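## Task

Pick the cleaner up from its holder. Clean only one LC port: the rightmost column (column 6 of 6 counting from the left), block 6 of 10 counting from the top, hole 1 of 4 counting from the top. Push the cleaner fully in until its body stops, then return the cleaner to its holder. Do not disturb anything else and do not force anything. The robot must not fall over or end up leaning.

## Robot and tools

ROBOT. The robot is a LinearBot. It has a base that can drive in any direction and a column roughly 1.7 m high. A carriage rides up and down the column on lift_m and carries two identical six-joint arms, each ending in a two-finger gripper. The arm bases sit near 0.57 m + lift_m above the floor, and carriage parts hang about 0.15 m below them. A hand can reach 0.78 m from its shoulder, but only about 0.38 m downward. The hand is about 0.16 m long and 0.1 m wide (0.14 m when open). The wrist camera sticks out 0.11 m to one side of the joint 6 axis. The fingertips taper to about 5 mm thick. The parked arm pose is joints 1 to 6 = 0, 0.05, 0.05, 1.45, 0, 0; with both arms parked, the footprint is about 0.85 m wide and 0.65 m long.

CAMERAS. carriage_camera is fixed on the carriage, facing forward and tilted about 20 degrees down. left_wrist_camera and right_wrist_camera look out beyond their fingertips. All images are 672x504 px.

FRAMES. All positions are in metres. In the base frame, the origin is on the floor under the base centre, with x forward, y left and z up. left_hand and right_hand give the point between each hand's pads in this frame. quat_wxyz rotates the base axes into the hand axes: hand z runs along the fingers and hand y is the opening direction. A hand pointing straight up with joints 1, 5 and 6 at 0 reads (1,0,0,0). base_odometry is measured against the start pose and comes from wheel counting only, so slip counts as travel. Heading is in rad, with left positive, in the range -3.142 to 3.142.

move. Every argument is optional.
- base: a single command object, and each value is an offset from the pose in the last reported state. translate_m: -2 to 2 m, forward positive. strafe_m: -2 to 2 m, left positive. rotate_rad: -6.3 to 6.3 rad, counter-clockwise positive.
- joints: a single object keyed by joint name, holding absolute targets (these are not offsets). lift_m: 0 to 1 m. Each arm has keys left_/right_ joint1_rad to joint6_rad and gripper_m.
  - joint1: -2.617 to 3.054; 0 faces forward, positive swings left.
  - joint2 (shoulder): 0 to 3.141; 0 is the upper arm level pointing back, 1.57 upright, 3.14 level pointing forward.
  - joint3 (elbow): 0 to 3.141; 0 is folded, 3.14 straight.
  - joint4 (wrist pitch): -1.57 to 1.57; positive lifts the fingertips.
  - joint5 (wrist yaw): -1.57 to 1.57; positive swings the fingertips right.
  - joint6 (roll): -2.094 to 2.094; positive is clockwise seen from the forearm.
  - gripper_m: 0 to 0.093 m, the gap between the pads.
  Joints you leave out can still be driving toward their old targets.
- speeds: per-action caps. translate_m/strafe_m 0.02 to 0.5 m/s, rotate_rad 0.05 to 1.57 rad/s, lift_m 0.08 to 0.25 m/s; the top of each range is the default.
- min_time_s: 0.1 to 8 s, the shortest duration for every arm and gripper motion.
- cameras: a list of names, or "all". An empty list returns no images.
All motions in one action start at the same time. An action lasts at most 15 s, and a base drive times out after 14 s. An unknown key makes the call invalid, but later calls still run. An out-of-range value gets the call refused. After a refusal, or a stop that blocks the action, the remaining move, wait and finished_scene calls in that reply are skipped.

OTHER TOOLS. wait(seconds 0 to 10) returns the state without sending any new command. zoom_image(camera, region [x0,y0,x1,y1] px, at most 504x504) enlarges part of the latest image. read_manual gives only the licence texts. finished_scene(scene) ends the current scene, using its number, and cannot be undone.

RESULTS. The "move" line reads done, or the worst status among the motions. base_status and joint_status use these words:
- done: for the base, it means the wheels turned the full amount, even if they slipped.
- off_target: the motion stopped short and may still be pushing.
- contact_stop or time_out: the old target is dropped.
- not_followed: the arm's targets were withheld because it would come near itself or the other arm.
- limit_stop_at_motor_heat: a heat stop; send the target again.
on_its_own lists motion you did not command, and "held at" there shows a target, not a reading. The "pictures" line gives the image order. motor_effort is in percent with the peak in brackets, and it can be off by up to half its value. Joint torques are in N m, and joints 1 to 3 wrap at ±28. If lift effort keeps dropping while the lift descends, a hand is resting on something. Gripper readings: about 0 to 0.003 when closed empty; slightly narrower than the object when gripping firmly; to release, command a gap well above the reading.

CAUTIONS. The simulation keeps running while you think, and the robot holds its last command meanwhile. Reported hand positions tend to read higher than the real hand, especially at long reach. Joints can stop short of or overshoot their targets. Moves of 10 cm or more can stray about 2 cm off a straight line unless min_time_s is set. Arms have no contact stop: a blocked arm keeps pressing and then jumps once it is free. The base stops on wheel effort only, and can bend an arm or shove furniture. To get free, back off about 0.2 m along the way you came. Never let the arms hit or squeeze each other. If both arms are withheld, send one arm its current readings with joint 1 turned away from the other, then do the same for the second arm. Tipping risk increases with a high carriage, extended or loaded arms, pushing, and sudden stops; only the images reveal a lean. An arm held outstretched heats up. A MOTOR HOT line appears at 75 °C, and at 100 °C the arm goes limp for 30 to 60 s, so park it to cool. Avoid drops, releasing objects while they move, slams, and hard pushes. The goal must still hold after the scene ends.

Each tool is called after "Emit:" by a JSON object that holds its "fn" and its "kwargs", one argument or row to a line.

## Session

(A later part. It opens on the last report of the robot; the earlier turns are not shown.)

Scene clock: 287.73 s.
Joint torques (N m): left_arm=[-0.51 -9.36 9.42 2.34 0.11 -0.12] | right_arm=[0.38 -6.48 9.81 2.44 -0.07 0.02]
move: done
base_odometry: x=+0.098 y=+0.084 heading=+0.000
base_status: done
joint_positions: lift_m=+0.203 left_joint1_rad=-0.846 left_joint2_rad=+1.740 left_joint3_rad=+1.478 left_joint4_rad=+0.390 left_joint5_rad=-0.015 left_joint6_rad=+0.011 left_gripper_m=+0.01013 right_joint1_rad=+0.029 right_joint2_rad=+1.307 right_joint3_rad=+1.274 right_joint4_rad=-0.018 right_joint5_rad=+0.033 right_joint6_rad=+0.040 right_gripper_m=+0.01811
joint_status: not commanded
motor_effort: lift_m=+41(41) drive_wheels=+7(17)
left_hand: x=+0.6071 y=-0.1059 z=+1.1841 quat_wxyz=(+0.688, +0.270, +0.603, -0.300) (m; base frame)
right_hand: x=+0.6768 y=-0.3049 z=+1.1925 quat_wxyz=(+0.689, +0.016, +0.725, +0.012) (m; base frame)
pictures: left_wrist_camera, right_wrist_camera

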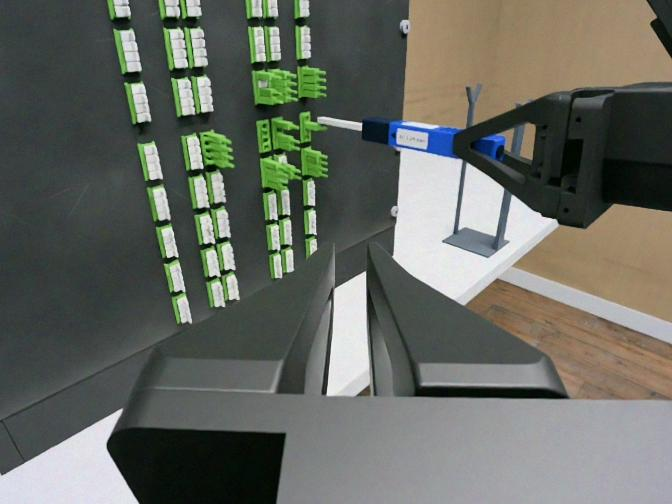

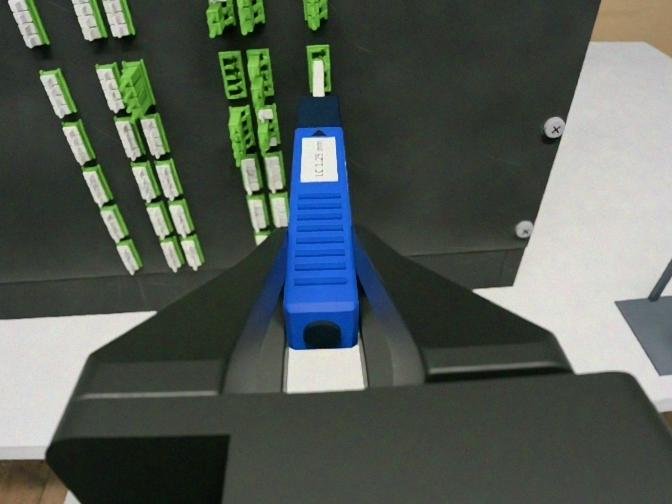

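Emit:
{"fn": "move", "kwargs": {
  "base": {"strafe_m": 0.0015},
  "speeds": {"strafe_m": 0.02},
  "cameras": []
}}

Emit:
{"fn": "move", "kwargs": {
  "base": {"translate_m": 0.007},
  "speeds": {"translate_m": 0.02},
  "cameras": ["right_wrist_camera", "left_wrist_camera"]
}}

Emit:
{"fn": "zoom_image", "kwargs": {
  "camera": "right_wrist_camera",
  "region": [290, 30, 350, 90]
}}

Emit:
{"fn": "zoom_image", "kwargs": {
  "camera": "left_wrist_camera",
  "region": [280, 95, 340, 155]
}}

Scene clock: 297.13 s.
Joint torques (N m): left_arm=[-0.21 -9.62 9.03 2.33 0.15 -0.11] | right_arm=[0.23 -6.46 9.78 2.43 -0.07 0.03]
move: done
base_odometry: x=+0.097 y=+0.085 heading=+0.000
base_status: done
joint_positions: lift_m=+0.203 left_joint1_rad=-0.846 left_joint2_rad=+1.741 left_joint3_rad=+1.478 left_joint4_rad=+0.389 left_joint5_rad=-0.014 left_joint6_rad=+0.011 left_gripper_m=+0.01013 right_joint1_rad=+0.030 right_joint2_rad=+1.307 right_joint3_rad=+1.274 right_joint4_rad=-0.018 right_joint5_rad=+0.032 right_joint6_rad=+0.041 right_gripper_m=+0.01811
joint_status: not commanded
motor_effort: lift_m=+41(41) drive_wheels=+5(9)
left_hand: x=+0.6073 y=-0.1062 z=+1.1834 quat_wxyz=(+0.688, +0.270, +0.604, -0.300) (m; base frame)
right_hand: x=+0.6768 y=-0.3043 z=+1.1925 quat_wxyz=(+0.689, +0.015, +0.725, +0.013) (m; base frame)
pictures: none
No camera images: "cameras" was empty.

Scene clock: 297.97 s.
Joint torques (N m): left_arm=[-0.28 -9.59 9.07 2.43 0.12 -0.14] | right_arm=[0.27 -6.5 9.76 2.43 -0.07 0.02]
move: done
base_odometry: x=+0.104 y=+0.085 heading=+0.000
base_status: done
joint_positions: lift_m=+0.203 left_joint1_rad=-0.846 left_joint2_rad=+1.742 left_joint3_rad=+1.478 left_joint4_rad=+0.389 left_joint5_rad=-0.014 left_joint6_rad=+0.011 left_gripper_m=+0.01013 right_joint1_rad=+0.030 right_joint2_rad=+1.307 right_joint3_rad=+1.274 right_joint4_rad=-0.019 right_joint5_rad=+0.032 right_joint6_rad=+0.041 right_gripper_m=+0.01811
joint_status: not commanded
motor_effort: lift_m=+41(41) drive_wheels=+6(16)
left_hand: x=+0.6071 y=-0.1066 z=+1.1829 quat_wxyz=(+0.687, +0.270, +0.604, -0.300) (m; base frame)
right_hand: x=+0.6768 y=-0.3043 z=+1.1924 quat_wxyz=(+0.689, +0.015, +0.725, +0.013) (m; base frame)
pictures: left_wrist_camera, right_wrist_camera

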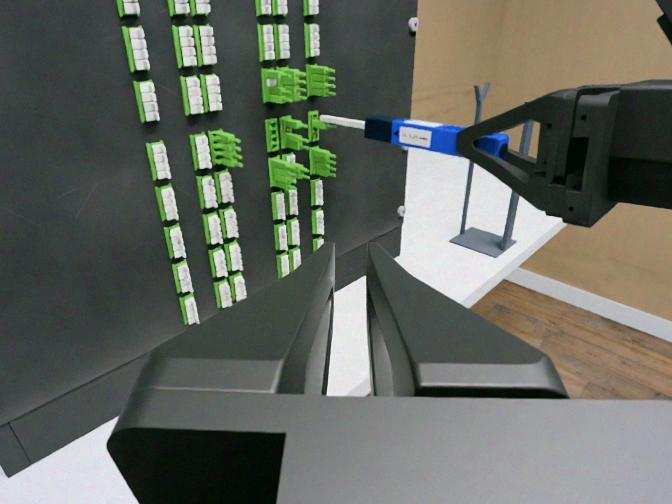

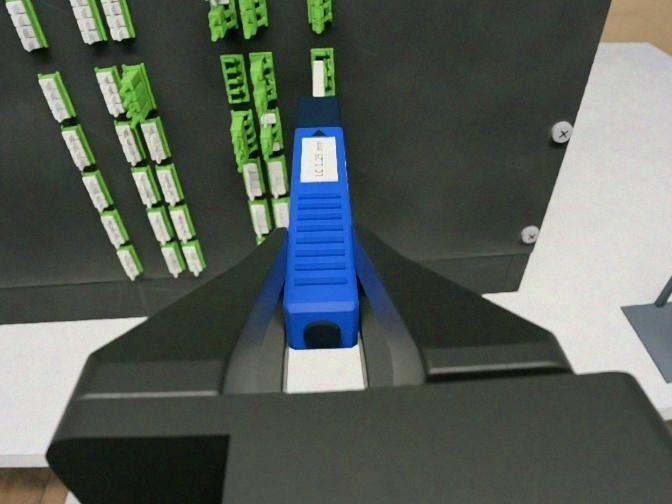

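Scaled by 8.400.

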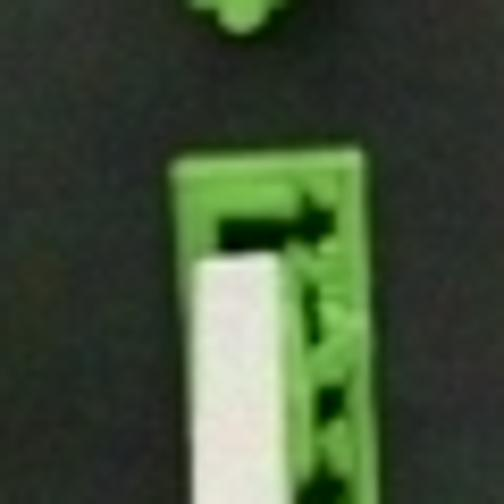

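Scaled by 8.400.

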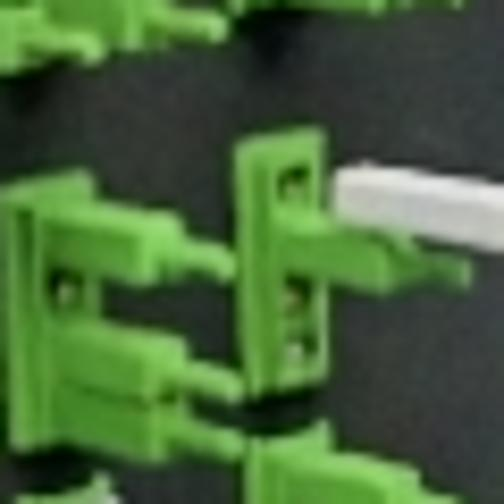

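Emit:
{"fn": "move", "kwargs": {
  "joints": {"right_joint5_rad": 0.037, "lift_m": 0.204},
  "cameras": []
}}

Emit:
{"fn": "move", "kwargs": {
  "base": {"translate_m": 0.003},
  "speeds": {"translate_m": 0.02},
  "cameras": ["right_wrist_camera", "left_wrist_camera"]
}}

Emit:
{"fn": "zoom_image", "kwargs": {
  "camera": "right_wrist_camera",
  "region": [290, 30, 350, 90]
}}

Emit:
{"fn": "zoom_image", "kwargs": {
  "camera": "left_wrist_camera",
  "region": [280, 95, 340, 155]
}}

Scene clock: 311.27 s.
Joint torques (N m): left_arm=[-0.2 -9.96 9.13 2.29 0.08 -0.14] | right_arm=[0.25 -6.52 9.81 2.45 0 0.02]
move: done
base_odometry: x=+0.104 y=+0.085 heading=+0.000
base_status: not commanded
joint_positions: lift_m=+0.204 left_joint1_rad=-0.846 left_joint2_rad=+1.743 left_joint3_rad=+1.478 left_joint4_rad=+0.388 left_joint5_rad=-0.014 left_joint6_rad=+0.011 left_gripper_m=+0.01013 right_joint1_rad=+0.030 right_joint2_rad=+1.307 right_joint3_rad=+1.274 right_joint4_rad=-0.019 right_joint5_rad=+0.032 right_joint6_rad=+0.041 right_gripper_m=+0.01811
joint_status: all done
motor_effort: lift_m=+43(47) drive_wheels=+6(6)
left_hand: x=+0.6072 y=-0.1067 z=+1.1834 quat_wxyz=(+0.687, +0.270, +0.604, -0.300) (m; base frame)
right_hand: x=+0.6768 y=-0.3043 z=+1.1932 quat_wxyz=(+0.688, +0.015, +0.725, +0.013) (m; base frame)
pictures: none
No camera images: "cameras" was empty.

Scene clock: 311.90 s.
Joint torques (N m): left_arm=[-0.34 -9.76 9.1 2.39 0.12 -0.12] | right_arm=[0.25 -6.52 9.81 2.45 0 0.02]
move: done
base_odometry: x=+0.107 y=+0.085 heading=+0.000
base_status: done
joint_positions: lift_m=+0.204 left_joint1_rad=-0.846 left_joint2_rad=+1.743 left_joint3_rad=+1.478 left_joint4_rad=+0.388 left_joint5_rad=-0.014 left_joint6_rad=+0.011 left_gripper_m=+0.01013 right_joint1_rad=+0.030 right_joint2_rad=+1.307 right_joint3_rad=+1.274 right_joint4_rad=-0.019 right_joint5_rad=+0.032 right_joint6_rad=+0.041 right_gripper_m=+0.01811
joint_status: not commanded
motor_effort: lift_m=+43(43) drive_wheels=+6(13)
left_hand: x=+0.6073 y=-0.1068 z=+1.1831 quat_wxyz=(+0.687, +0.271, +0.605, -0.300) (m; base frame)
right_hand: x=+0.6769 y=-0.3043 z=+1.1931 quat_wxyz=(+0.688, +0.015, +0.725, +0.013) (m; base frame)
pictures: left_wrist_camera, right_wrist_camera

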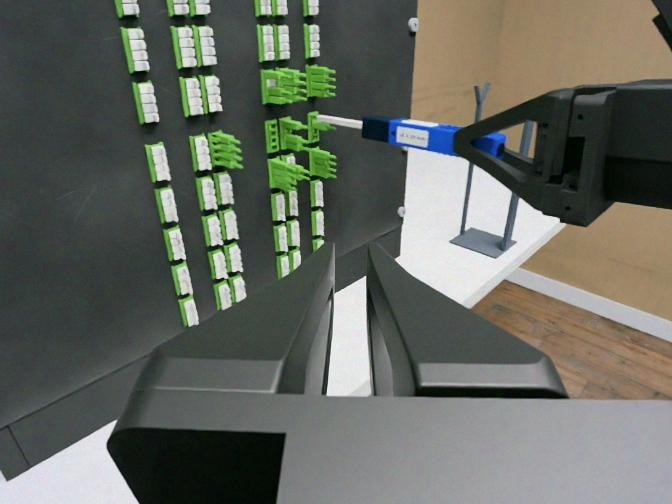

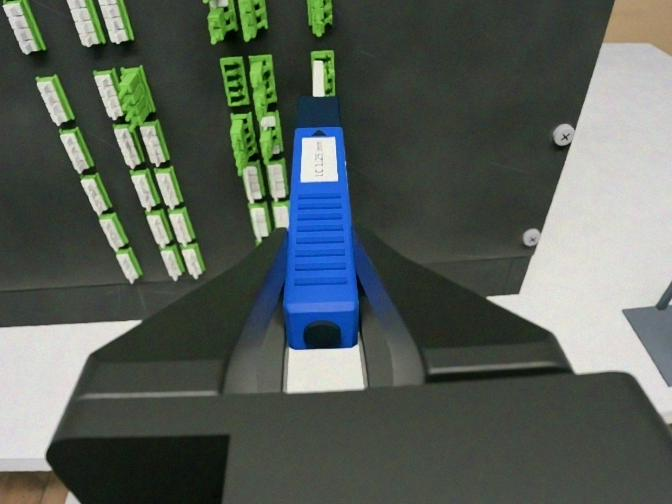

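Scaled by 8.400.

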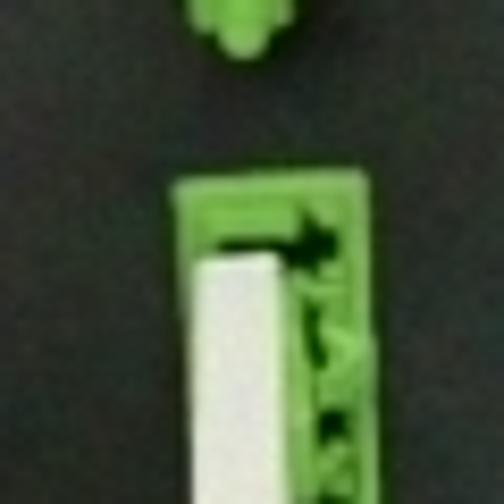

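Scaled by 8.400.

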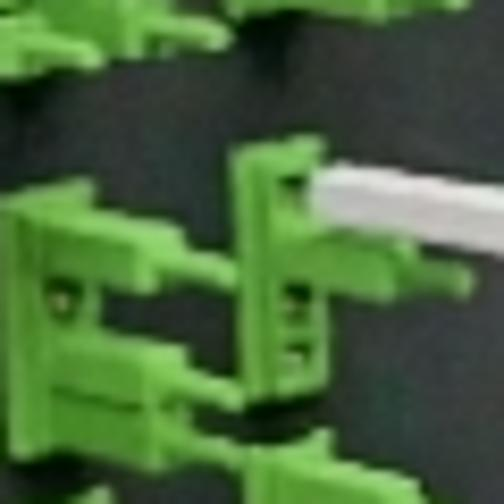

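Emit:
{"fn": "zoom_image", "kwargs": {
  "camera": "right_wrist_camera",
  "region": [215, 45, 255, 115]
}}

Emit:
{"fn": "zoom_image", "kwargs": {
  "camera": "left_wrist_camera",
  "region": [255, 105, 335, 155]
}}

Scaled by 7.200.

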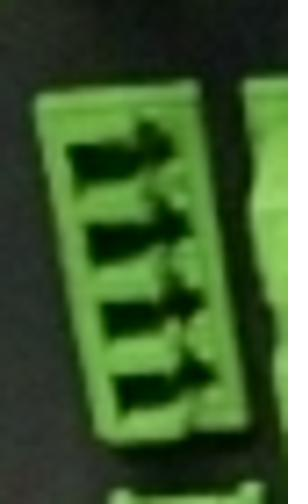

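Scaled by 6.300.

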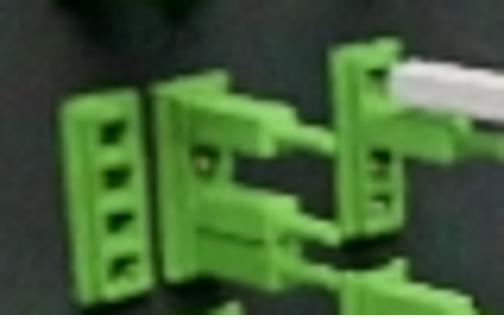

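Emit:
{"fn": "move", "kwargs": {
  "joints": {"right_joint5_rad": 0.041, "lift_m": 0.2048},
  "cameras": ["right_wrist_camera", "left_wrist_camera"]
}}

Emit:
{"fn": "zoom_image", "kwargs": {
  "camera": "right_wrist_camera",
  "region": [290, 30, 350, 90]
}}

Emit:
{"fn": "zoom_image", "kwargs": {
  "camera": "left_wrist_camera",
  "region": [280, 95, 340, 155]
}}

Scene clock: 322.37 s.
Joint torques (N m): left_arm=[-0.27 -9.88 9.21 2.34 0.13 -0.13] | right_arm=[0.27 -6.53 9.77 2.45 0.04 0.02]
move: done
base_odometry: x=+0.107 y=+0.085 heading=+0.000
base_status: not commanded
joint_positions: lift_m=+0.205 left_joint1_rad=-0.846 left_joint2_rad=+1.743 left_joint3_rad=+1.478 left_joint4_rad=+0.388 left_joint5_rad=-0.014 left_joint6_rad=+0.011 left_gripper_m=+0.01013 right_joint1_rad=+0.030 right_joint2_rad=+1.307 right_joint3_rad=+1.274 right_joint4_rad=-0.019 right_joint5_rad=+0.033 right_joint6_rad=+0.041 right_gripper_m=+0.01811
joint_status: all done
motor_effort: lift_m=+44(47) drive_wheels=+6(6)
left_hand: x=+0.6073 y=-0.1068 z=+1.1839 quat_wxyz=(+0.687, +0.271, +0.605, -0.300) (m; base frame)
right_hand: x=+0.6769 y=-0.3044 z=+1.1938 quat_wxyz=(+0.688, +0.015, +0.725, +0.012) (m; base frame)
pictures: left_wrist_camera, right_wrist_camera

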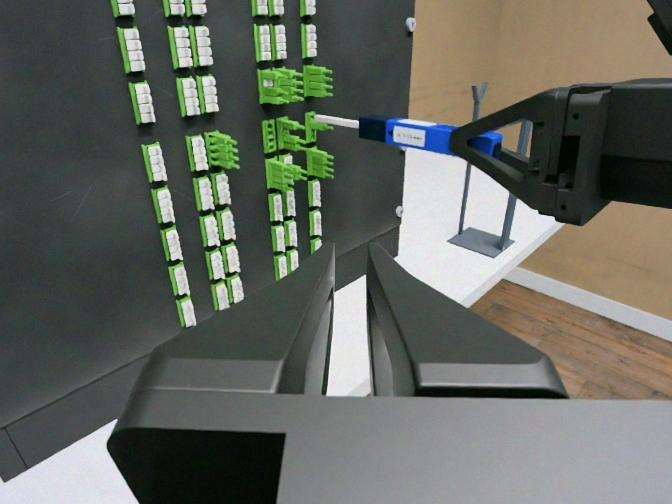

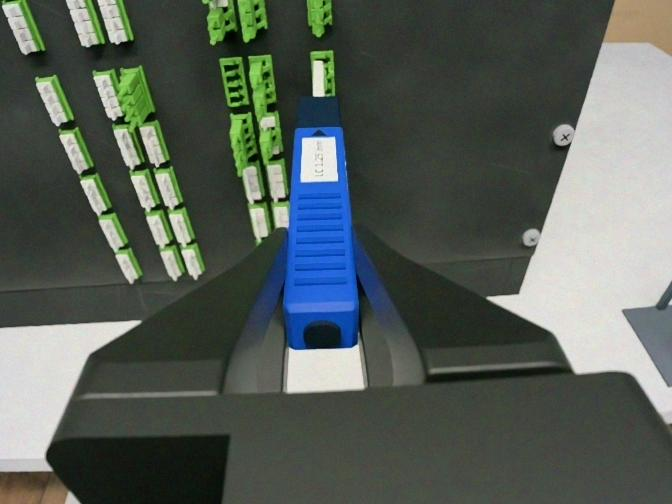

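Scaled by 8.400.

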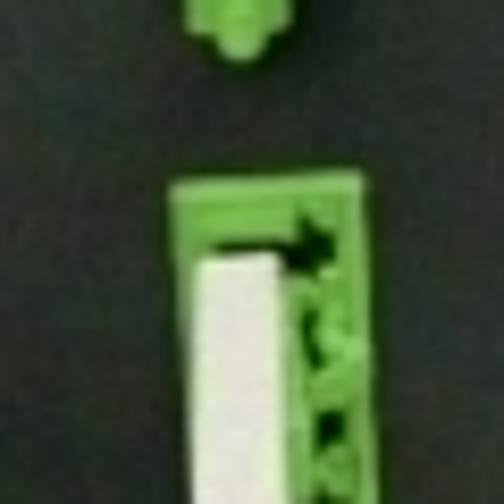

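Scaled by 8.400.

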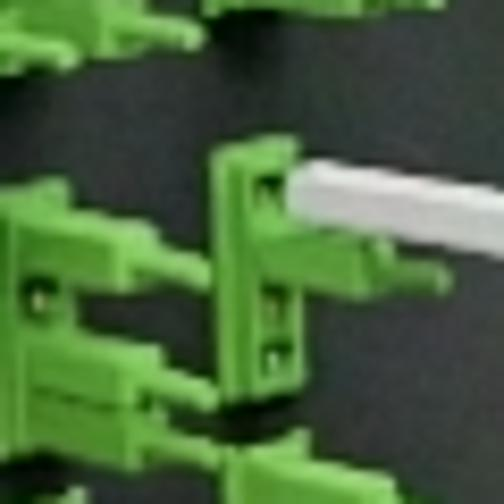

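Emit:
{"fn": "move", "kwargs": {
  "base": {"translate_m": 0.005},
  "speeds": {"translate_m": 0.02},
  "cameras": ["right_wrist_camera", "left_wrist_camera"]
}}

Emit:
{"fn": "zoom_image", "kwargs": {
  "camera": "right_wrist_camera",
  "region": [290, 30, 350, 90]
}}

Emit:
{"fn": "zoom_image", "kwargs": {
  "camera": "left_wrist_camera",
  "region": [280, 95, 340, 155]
}}

Scene clock: 326.67 s.
Joint torques (N m): left_arm=[-0.17 -9.83 9.43 2.35 0.1 -0.11] | right_arm=[0.23 -6.54 9.83 2.46 0.03 0.02]
move: done
base_odometry: x=+0.112 y=+0.086 heading=+0.000
base_status: done
joint_positions: lift_m=+0.205 left_joint1_rad=-0.848 left_joint2_rad=+1.743 left_joint3_rad=+1.478 left_joint4_rad=+0.388 left_joint5_rad=-0.013 left_joint6_rad=+0.011 left_gripper_m=+0.01013 right_joint1_rad=+0.030 right_joint2_rad=+1.307 right_joint3_rad=+1.274 right_joint4_rad=-0.020 right_joint5_rad=+0.034 right_joint6_rad=+0.041 right_gripper_m=+0.01811
joint_status: not commanded
motor_effort: lift_m=+43(44) drive_wheels=+4(12)
left_hand: x=+0.6067 y=-0.1073 z=+1.1838 quat_wxyz=(+0.686, +0.271, +0.604, -0.300) (m; base frame)
right_hand: x=+0.6769 y=-0.3045 z=+1.1937 quat_wxyz=(+0.688, +0.016, +0.725, +0.012) (m; base frame)
pictures: left_wrist_camera, right_wrist_camera

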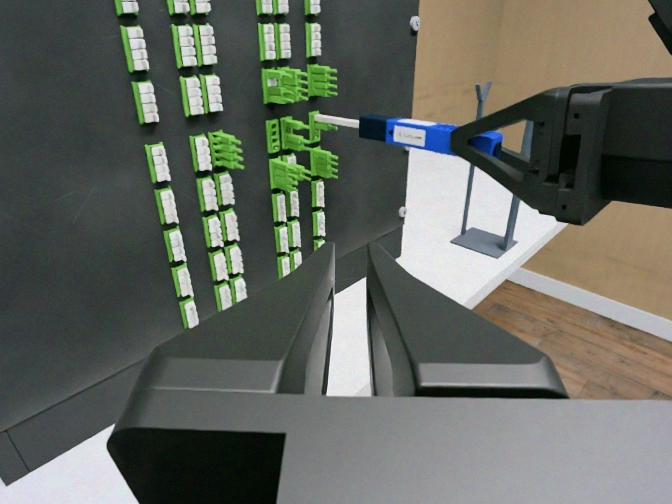

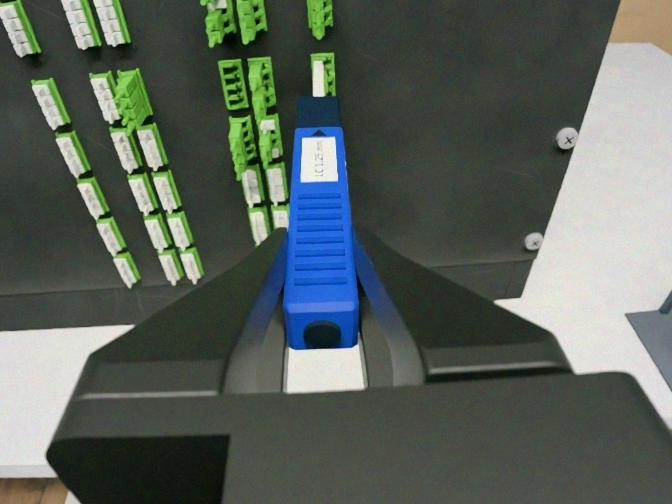

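Scaled by 8.400.

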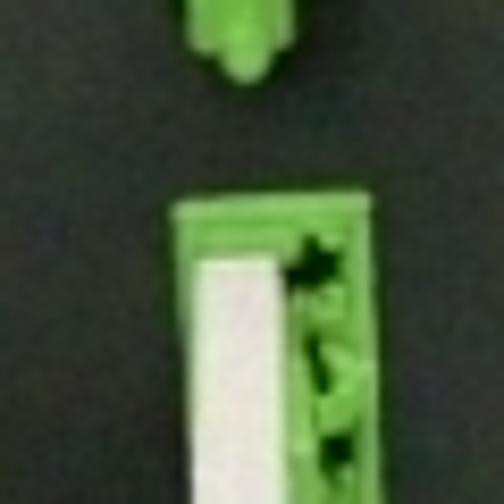

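Scaled by 8.400.

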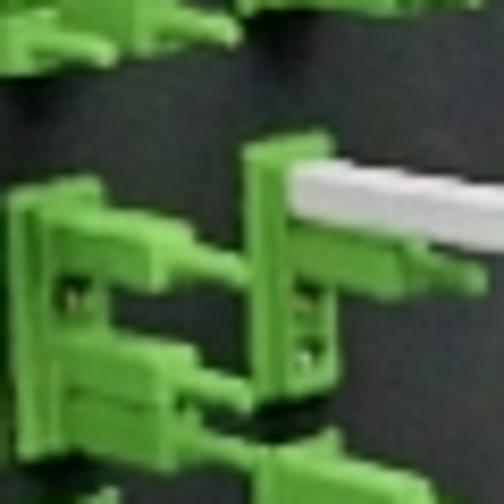

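Emit:
{"fn": "zoom_image", "kwargs": {
  "camera": "right_wrist_camera",
  "region": [308, 50, 338, 74]
}}

Emit:
{"fn": "zoom_image", "kwargs": {
  "camera": "left_wrist_camera",
  "region": [306, 106, 336, 146]
}}

Scaled by 16.800.

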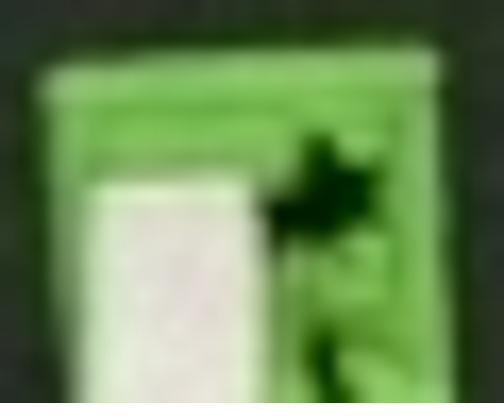

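Scaled by 12.600.

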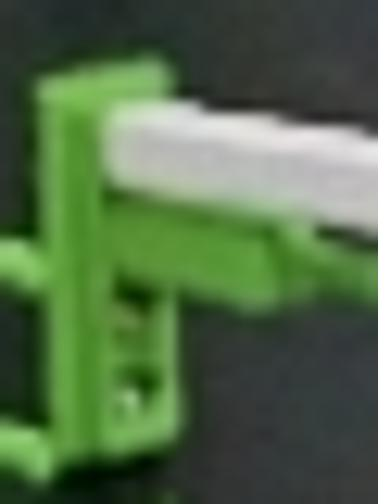

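Emit:
{"fn": "move", "kwargs": {
  "base": {"translate_m": -0.004},
  "joints": {"right_joint5_rad": 0.0435},
  "speeds": {"translate_m": 0.02},
  "cameras": ["right_wrist_camera", "left_wrist_camera"]
}}

Emit:
{"fn": "zoom_image", "kwargs": {
  "camera": "right_wrist_camera",
  "region": [302, 44, 338, 74]
}}

Emit:
{"fn": "zoom_image", "kwargs": {
  "camera": "left_wrist_camera",
  "region": [300, 106, 336, 146]
}}

Scene clock: 353.00 s.
Joint torques (N m): left_arm=[-0.09 -9.69 9.17 2.33 0.09 -0.13] | right_arm=[0.21 -6.54 9.76 2.44 0.03 0.02]
move: done
base_odometry: x=+0.108 y=+0.086 heading=+0.000
base_status: done
joint_positions: lift_m=+0.205 left_joint1_rad=-0.848 left_joint2_rad=+1.743 left_joint3_rad=+1.478 left_joint4_rad=+0.388 left_joint5_rad=-0.013 left_joint6_rad=+0.011 left_gripper_m=+0.01013 right_joint1_rad=+0.030 right_joint2_rad=+1.307 right_joint3_rad=+1.274 right_joint4_rad=-0.019 right_joint5_rad=+0.035 right_joint6_rad=+0.041 right_gripper_m=+0.01811
joint_status: all done
motor_effort: lift_m=+44(44) drive_wheels=-7(10)
left_hand: x=+0.6065 y=-0.1075 z=+1.1839 quat_wxyz=(+0.686, +0.271, +0.604, -0.300) (m; base frame)
right_hand: x=+0.6769 y=-0.3048 z=+1.1938 quat_wxyz=(+0.688, +0.016, +0.725, +0.012) (m; base frame)
pictures: left_wrist_camera, right_wrist_camera

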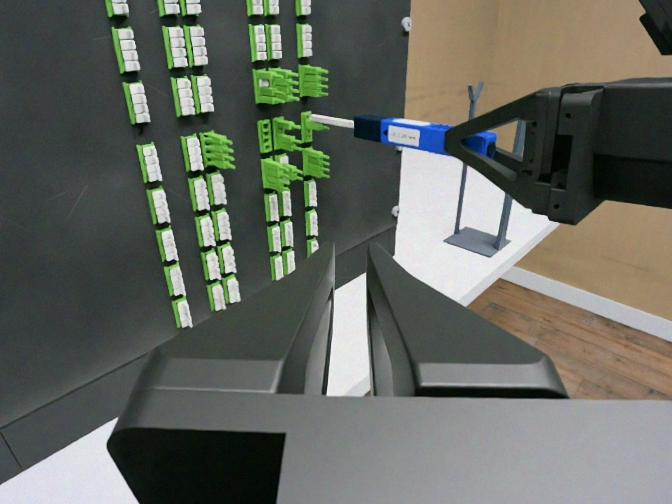

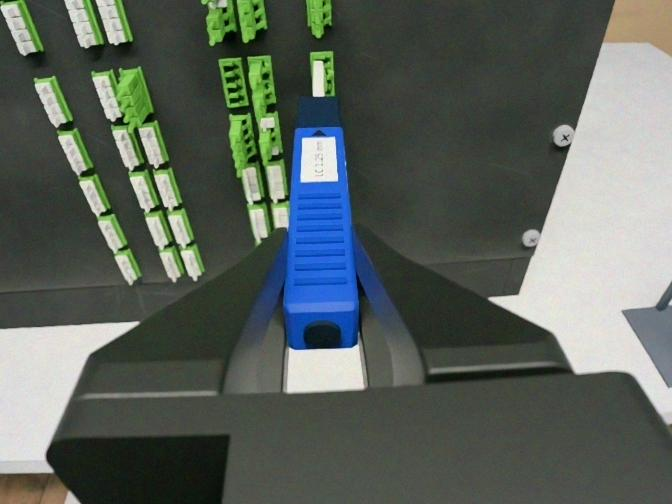

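Scaled by 14.000.

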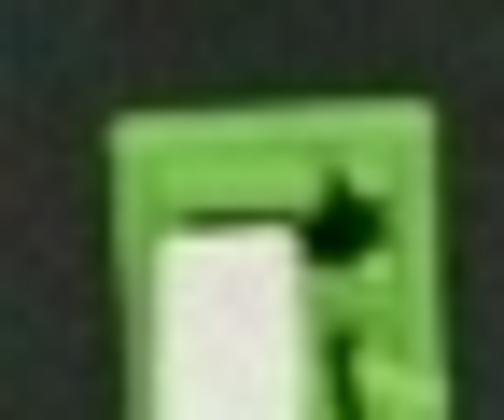

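Scaled by 12.600.

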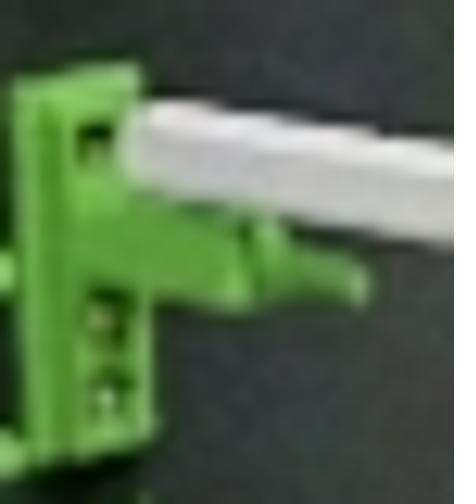

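Emit:
{"fn": "move", "kwargs": {
  "joints": {"right_joint5_rad": 0.0475},
  "cameras": ["right_wrist_camera", "left_wrist_camera"]
}}

Emit:
{"fn": "zoom_image", "kwargs": {
  "camera": "right_wrist_camera",
  "region": [302, 44, 338, 74]
}}

Emit:
{"fn": "zoom_image", "kwargs": {
  "camera": "left_wrist_camera",
  "region": [300, 106, 336, 146]
}}

Scene clock: 357.37 s.
Joint torques (N m): left_arm=[-0.18 -9.84 9.11 2.35 0.12 -0.13] | right_arm=[0.25 -6.53 9.76 2.44 0.03 0.03]
move: done
base_odometry: x=+0.108 y=+0.086 heading=+0.000
base_status: not commanded
joint_positions: lift_m=+0.205 left_joint1_rad=-0.848 left_joint2_rad=+1.743 left_joint3_rad=+1.478 left_joint4_rad=+0.388 left_joint5_rad=-0.013 left_joint6_rad=+0.011 left_gripper_m=+0.01013 right_joint1_rad=+0.030 right_joint2_rad=+1.307 right_joint3_rad=+1.274 right_joint4_rad=-0.019 right_joint5_rad=+0.039 right_joint6_rad=+0.041 right_gripper_m=+0.01811
joint_status: all done
motor_effort: lift_m=+44(44) drive_wheels=-7(7)
left_hand: x=+0.6065 y=-0.1075 z=+1.1839 quat_wxyz=(+0.686, +0.271, +0.604, -0.300) (m; base frame)
right_hand: x=+0.6769 y=-0.3054 z=+1.1938 quat_wxyz=(+0.688, +0.017, +0.725, +0.010) (m; base frame)
pictures: left_wrist_camera, right_wrist_camera

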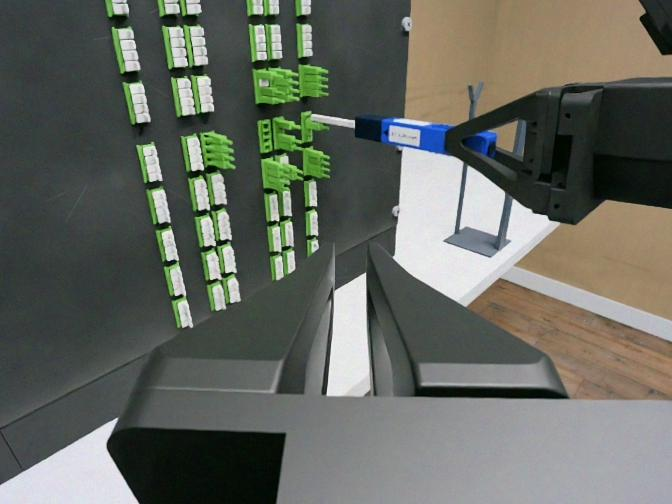

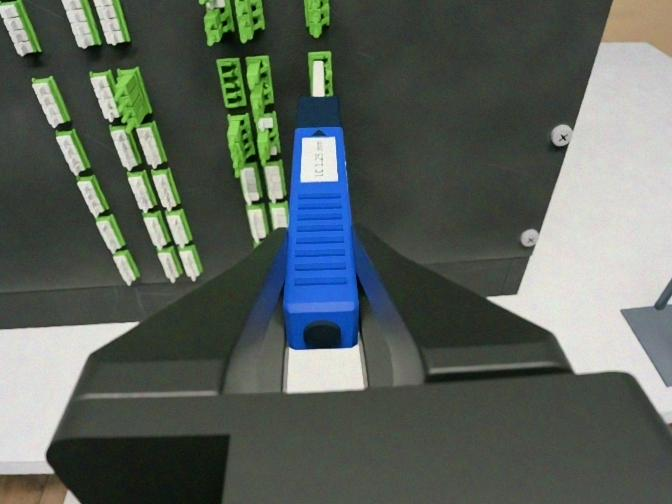

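Scaled by 14.000.

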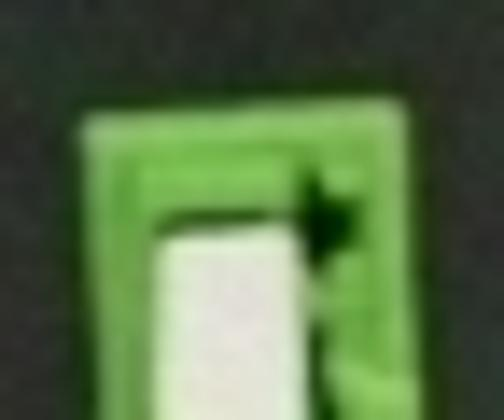

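Scaled by 12.600.

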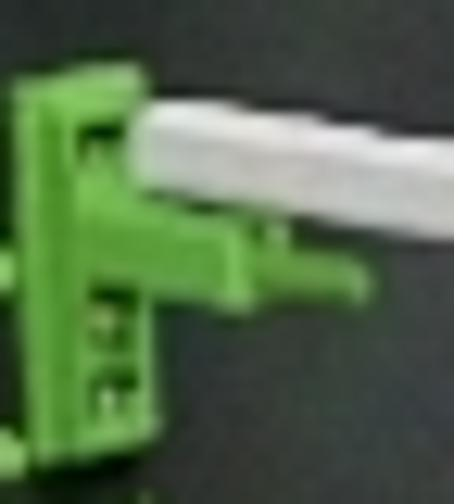

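Emit:
{"fn": "move", "kwargs": {
  "base": {"translate_m": 0.007},
  "speeds": {"translate_m": 0.02},
  "cameras": ["right_wrist_camera", "left_wrist_camera"]
}}

Emit:
{"fn": "zoom_image", "kwargs": {
  "camera": "right_wrist_camera",
  "region": [302, 44, 338, 74]
}}

Emit:
{"fn": "zoom_image", "kwargs": {
  "camera": "left_wrist_camera",
  "region": [300, 106, 336, 146]
}}

Scene clock: 362.93 s.
Joint torques (N m): left_arm=[-0.02 -9.87 9.22 2.33 0.09 -0.13] | right_arm=[0.2 -6.08 9.78 2.5 0.01 0.03]
move: done
base_odometry: x=+0.115 y=+0.086 heading=+0.000
base_status: done
joint_positions: lift_m=+0.205 left_joint1_rad=-0.848 left_joint2_rad=+1.743 left_joint3_rad=+1.478 left_joint4_rad=+0.388 left_joint5_rad=-0.013 left_joint6_rad=+0.011 left_gripper_m=+0.01013 right_joint1_rad=+0.030 right_joint2_rad=+1.303 right_joint3_rad=+1.274 right_joint4_rad=-0.025 right_joint5_rad=+0.041 right_joint6_rad=+0.041 right_gripper_m=+0.01811
joint_status: not commanded
motor_effort: lift_m=+44(44) drive_wheels=+5(8)
left_hand: x=+0.6063 y=-0.1077 z=+1.1838 quat_wxyz=(+0.686, +0.272, +0.604, -0.301) (m; base frame)
right_hand: x=+0.6756 y=-0.3058 z=+1.1941 quat_wxyz=(+0.688, +0.018, +0.726, +0.010) (m; base frame)
pictures: left_wrist_camera, right_wrist_camera

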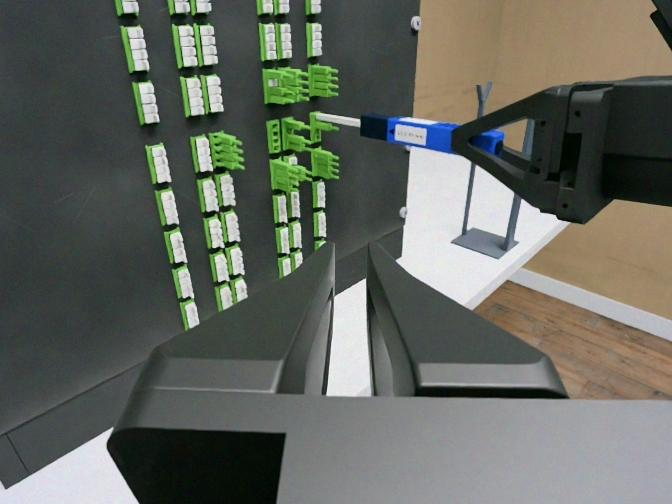

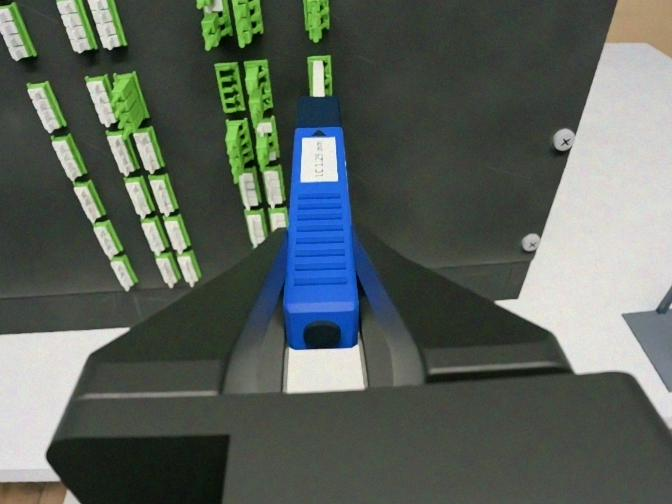

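Scaled by 14.000.

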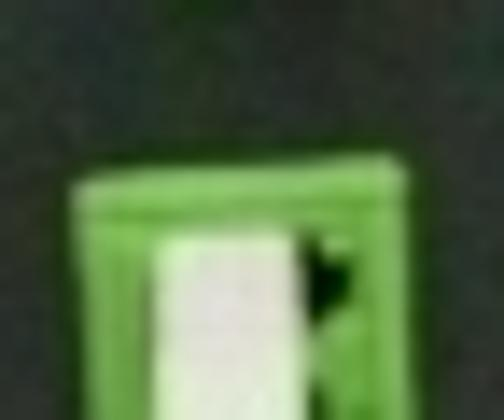

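Scaled by 12.600.

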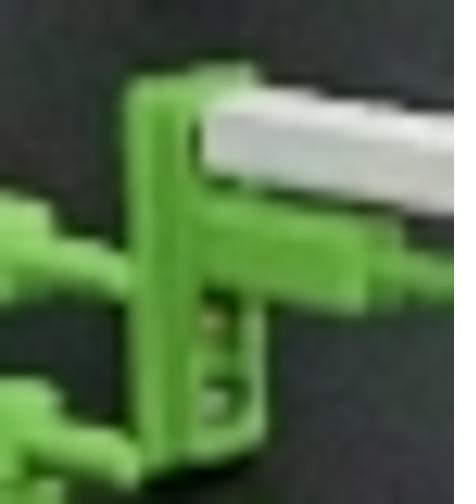

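Emit:
{"fn": "zoom_image", "kwargs": {
  "camera": "left_wrist_camera",
  "region": [308, 108, 324, 128]
}}

Emit:
{"fn": "zoom_image", "kwargs": {
  "camera": "right_wrist_camera",
  "region": [304, 52, 334, 76]
}}

Scaled by 25.200.

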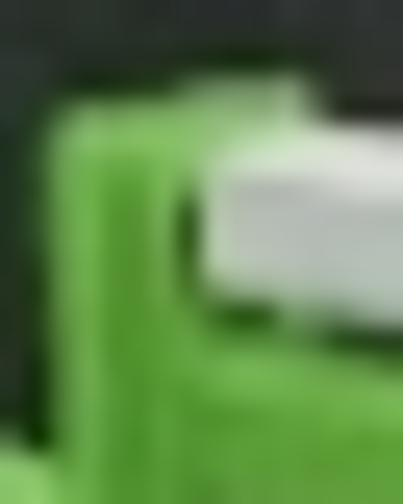

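Scaled by 16.800.

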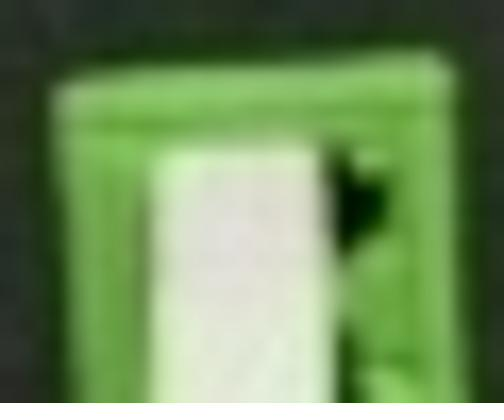

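Emit:
{"fn": "move", "kwargs": {
  "base": {"translate_m": -0.003},
  "speeds": {"translate_m": 0.02},
  "cameras": []
}}

Emit:
{"fn": "move", "kwargs": {
  "joints": {"lift_m": 0.2037},
  "cameras": ["right_wrist_camera", "left_wrist_camera"]
}}

Emit:
{"fn": "zoom_image", "kwargs": {
  "camera": "right_wrist_camera",
  "region": [302, 44, 338, 74]
}}

Emit:
{"fn": "zoom_image", "kwargs": {
  "camera": "left_wrist_camera",
  "region": [300, 106, 336, 146]
}}

Scene clock: 383.37 s.
Joint torques (N m): left_arm=[-0.39 -9.87 9.18 2.34 0.14 -0.13] | right_arm=[0.25 -6.04 9.72 2.51 0.02 0.02]
move: done
base_odometry: x=+0.112 y=+0.086 heading=+0.000
base_status: done
joint_positions: lift_m=+0.205 left_joint1_rad=-0.849 left_joint2_rad=+1.743 left_joint3_rad=+1.478 left_joint4_rad=+0.388 left_joint5_rad=-0.012 left_joint6_rad=+0.011 left_gripper_m=+0.01013 right_joint1_rad=+0.030 right_joint2_rad=+1.303 right_joint3_rad=+1.274 right_joint4_rad=-0.024 right_joint5_rad=+0.041 right_joint6_rad=+0.041 right_gripper_m=+0.01811
joint_status: not commanded
motor_effort: lift_m=+44(44) drive_wheels=-7(10)
left_hand: x=+0.6060 y=-0.1079 z=+1.1838 quat_wxyz=(+0.686, +0.272, +0.604, -0.301) (m; base frame)
right_hand: x=+0.6756 y=-0.3058 z=+1.1943 quat_wxyz=(+0.688, +0.018, +0.725, +0.010) (m; base frame)
pictures: none
No camera images: "cameras" was empty.

Scene clock: 383.67 s.
Joint torques (N m): left_arm=[-0.01 -9.78 9.09 2.4 0.07 -0.12] | right_arm=[0.24 -6.15 9.76 2.47 0.02 0.03]
move: done
base_odometry: x=+0.112 y=+0.086 heading=+0.000
base_status: not commanded
joint_positions: lift_m=+0.204 left_joint1_rad=-0.849 left_joint2_rad=+1.743 left_joint3_rad=+1.479 left_joint4_rad=+0.388 left_joint5_rad=-0.012 left_joint6_rad=+0.011 left_gripper_m=+0.01013 right_joint1_rad=+0.030 right_joint2_rad=+1.303 right_joint3_rad=+1.274 right_joint4_rad=-0.022 right_joint5_rad=+0.041 right_joint6_rad=+0.041 right_gripper_m=+0.01811
joint_status: all done
motor_effort: lift_m=+40(41) drive_wheels=-7(7)
left_hand: x=+0.6060 y=-0.1079 z=+1.1833 quat_wxyz=(+0.686, +0.272, +0.604, -0.301) (m; base frame)
right_hand: x=+0.6757 y=-0.3058 z=+1.1938 quat_wxyz=(+0.689, +0.018, +0.725, +0.010) (m; base frame)
pictures: left_wrist_camera, right_wrist_camera

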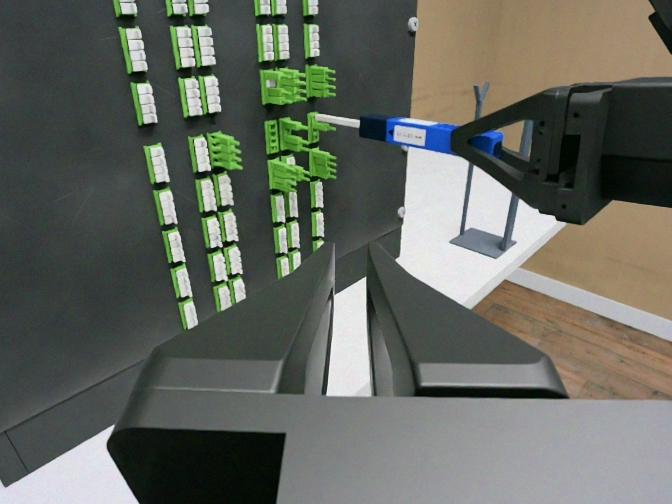

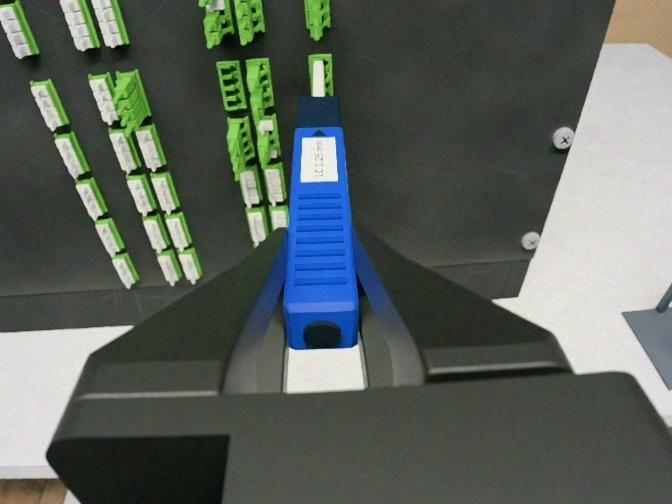

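Scaled by 14.000.

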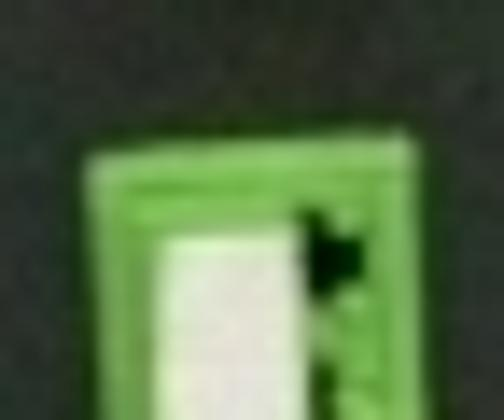

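Scaled by 12.600.

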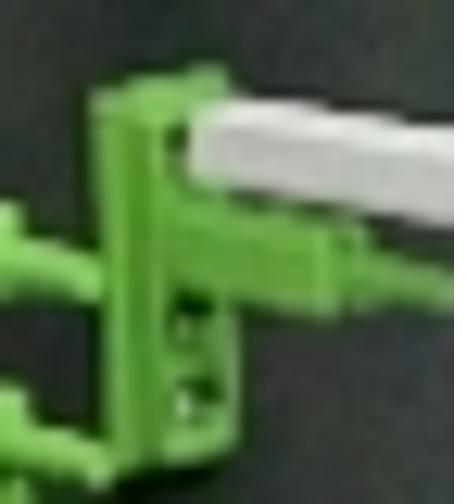

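Emit:
{"fn": "move", "kwargs": {
  "joints": {"lift_m": 0.2027},
  "cameras": ["right_wrist_camera", "left_wrist_camera"]
}}

Emit:
{"fn": "zoom_image", "kwargs": {
  "camera": "right_wrist_camera",
  "region": [302, 44, 338, 74]
}}

Emit:
{"fn": "zoom_image", "kwargs": {
  "camera": "left_wrist_camera",
  "region": [300, 106, 336, 146]
}}

Scene clock: 388.93 s.
Joint torques (N m): left_arm=[-0.03 -9.66 9.1 2.38 0.08 -0.12] | right_arm=[0.27 -6.15 9.81 2.48 0.02 0.02]
move: done
base_odometry: x=+0.112 y=+0.086 heading=+0.000
base_status: not commanded
joint_positions: lift_m=+0.203 left_joint1_rad=-0.849 left_joint2_rad=+1.743 left_joint3_rad=+1.479 left_joint4_rad=+0.387 left_joint5_rad=-0.012 left_joint6_rad=+0.011 left_gripper_m=+0.01013 right_joint1_rad=+0.030 right_joint2_rad=+1.303 right_joint3_rad=+1.274 right_joint4_rad=-0.021 right_joint5_rad=+0.041 right_joint6_rad=+0.041 right_gripper_m=+0.01811
joint_status: all done
motor_effort: lift_m=+40(41) drive_wheels=-7(7)
left_hand: x=+0.6060 y=-0.1079 z=+1.1822 quat_wxyz=(+0.686, +0.272, +0.604, -0.301) (m; base frame)
right_hand: x=+0.6757 y=-0.3058 z=+1.1930 quat_wxyz=(+0.689, +0.018, +0.725, +0.010) (m; base frame)
pictures: left_wrist_camera, right_wrist_camera

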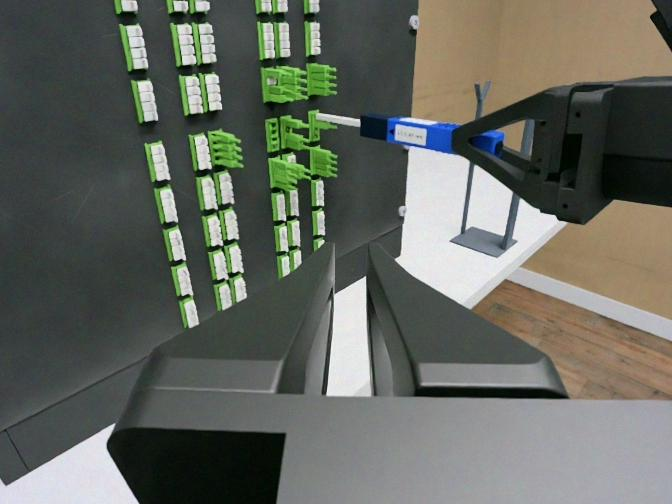

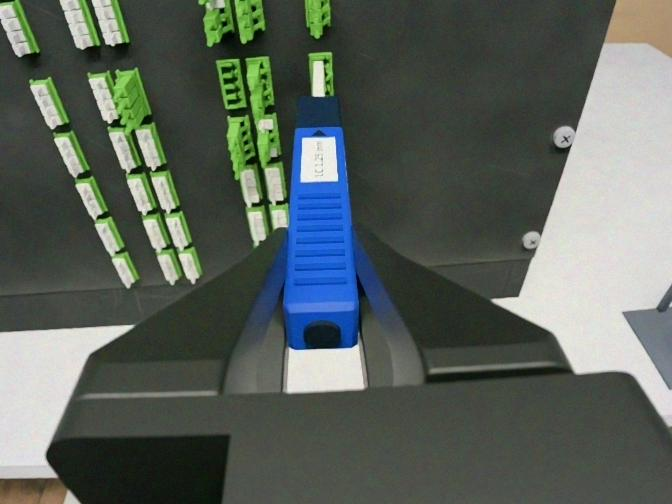

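Scaled by 14.000.

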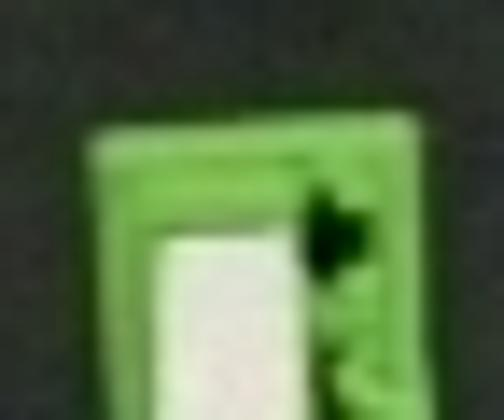

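Scaled by 12.600.

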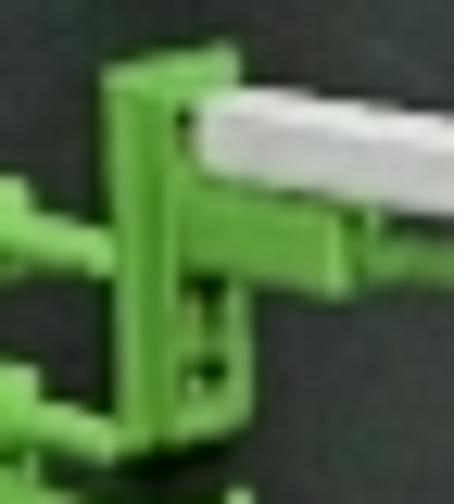

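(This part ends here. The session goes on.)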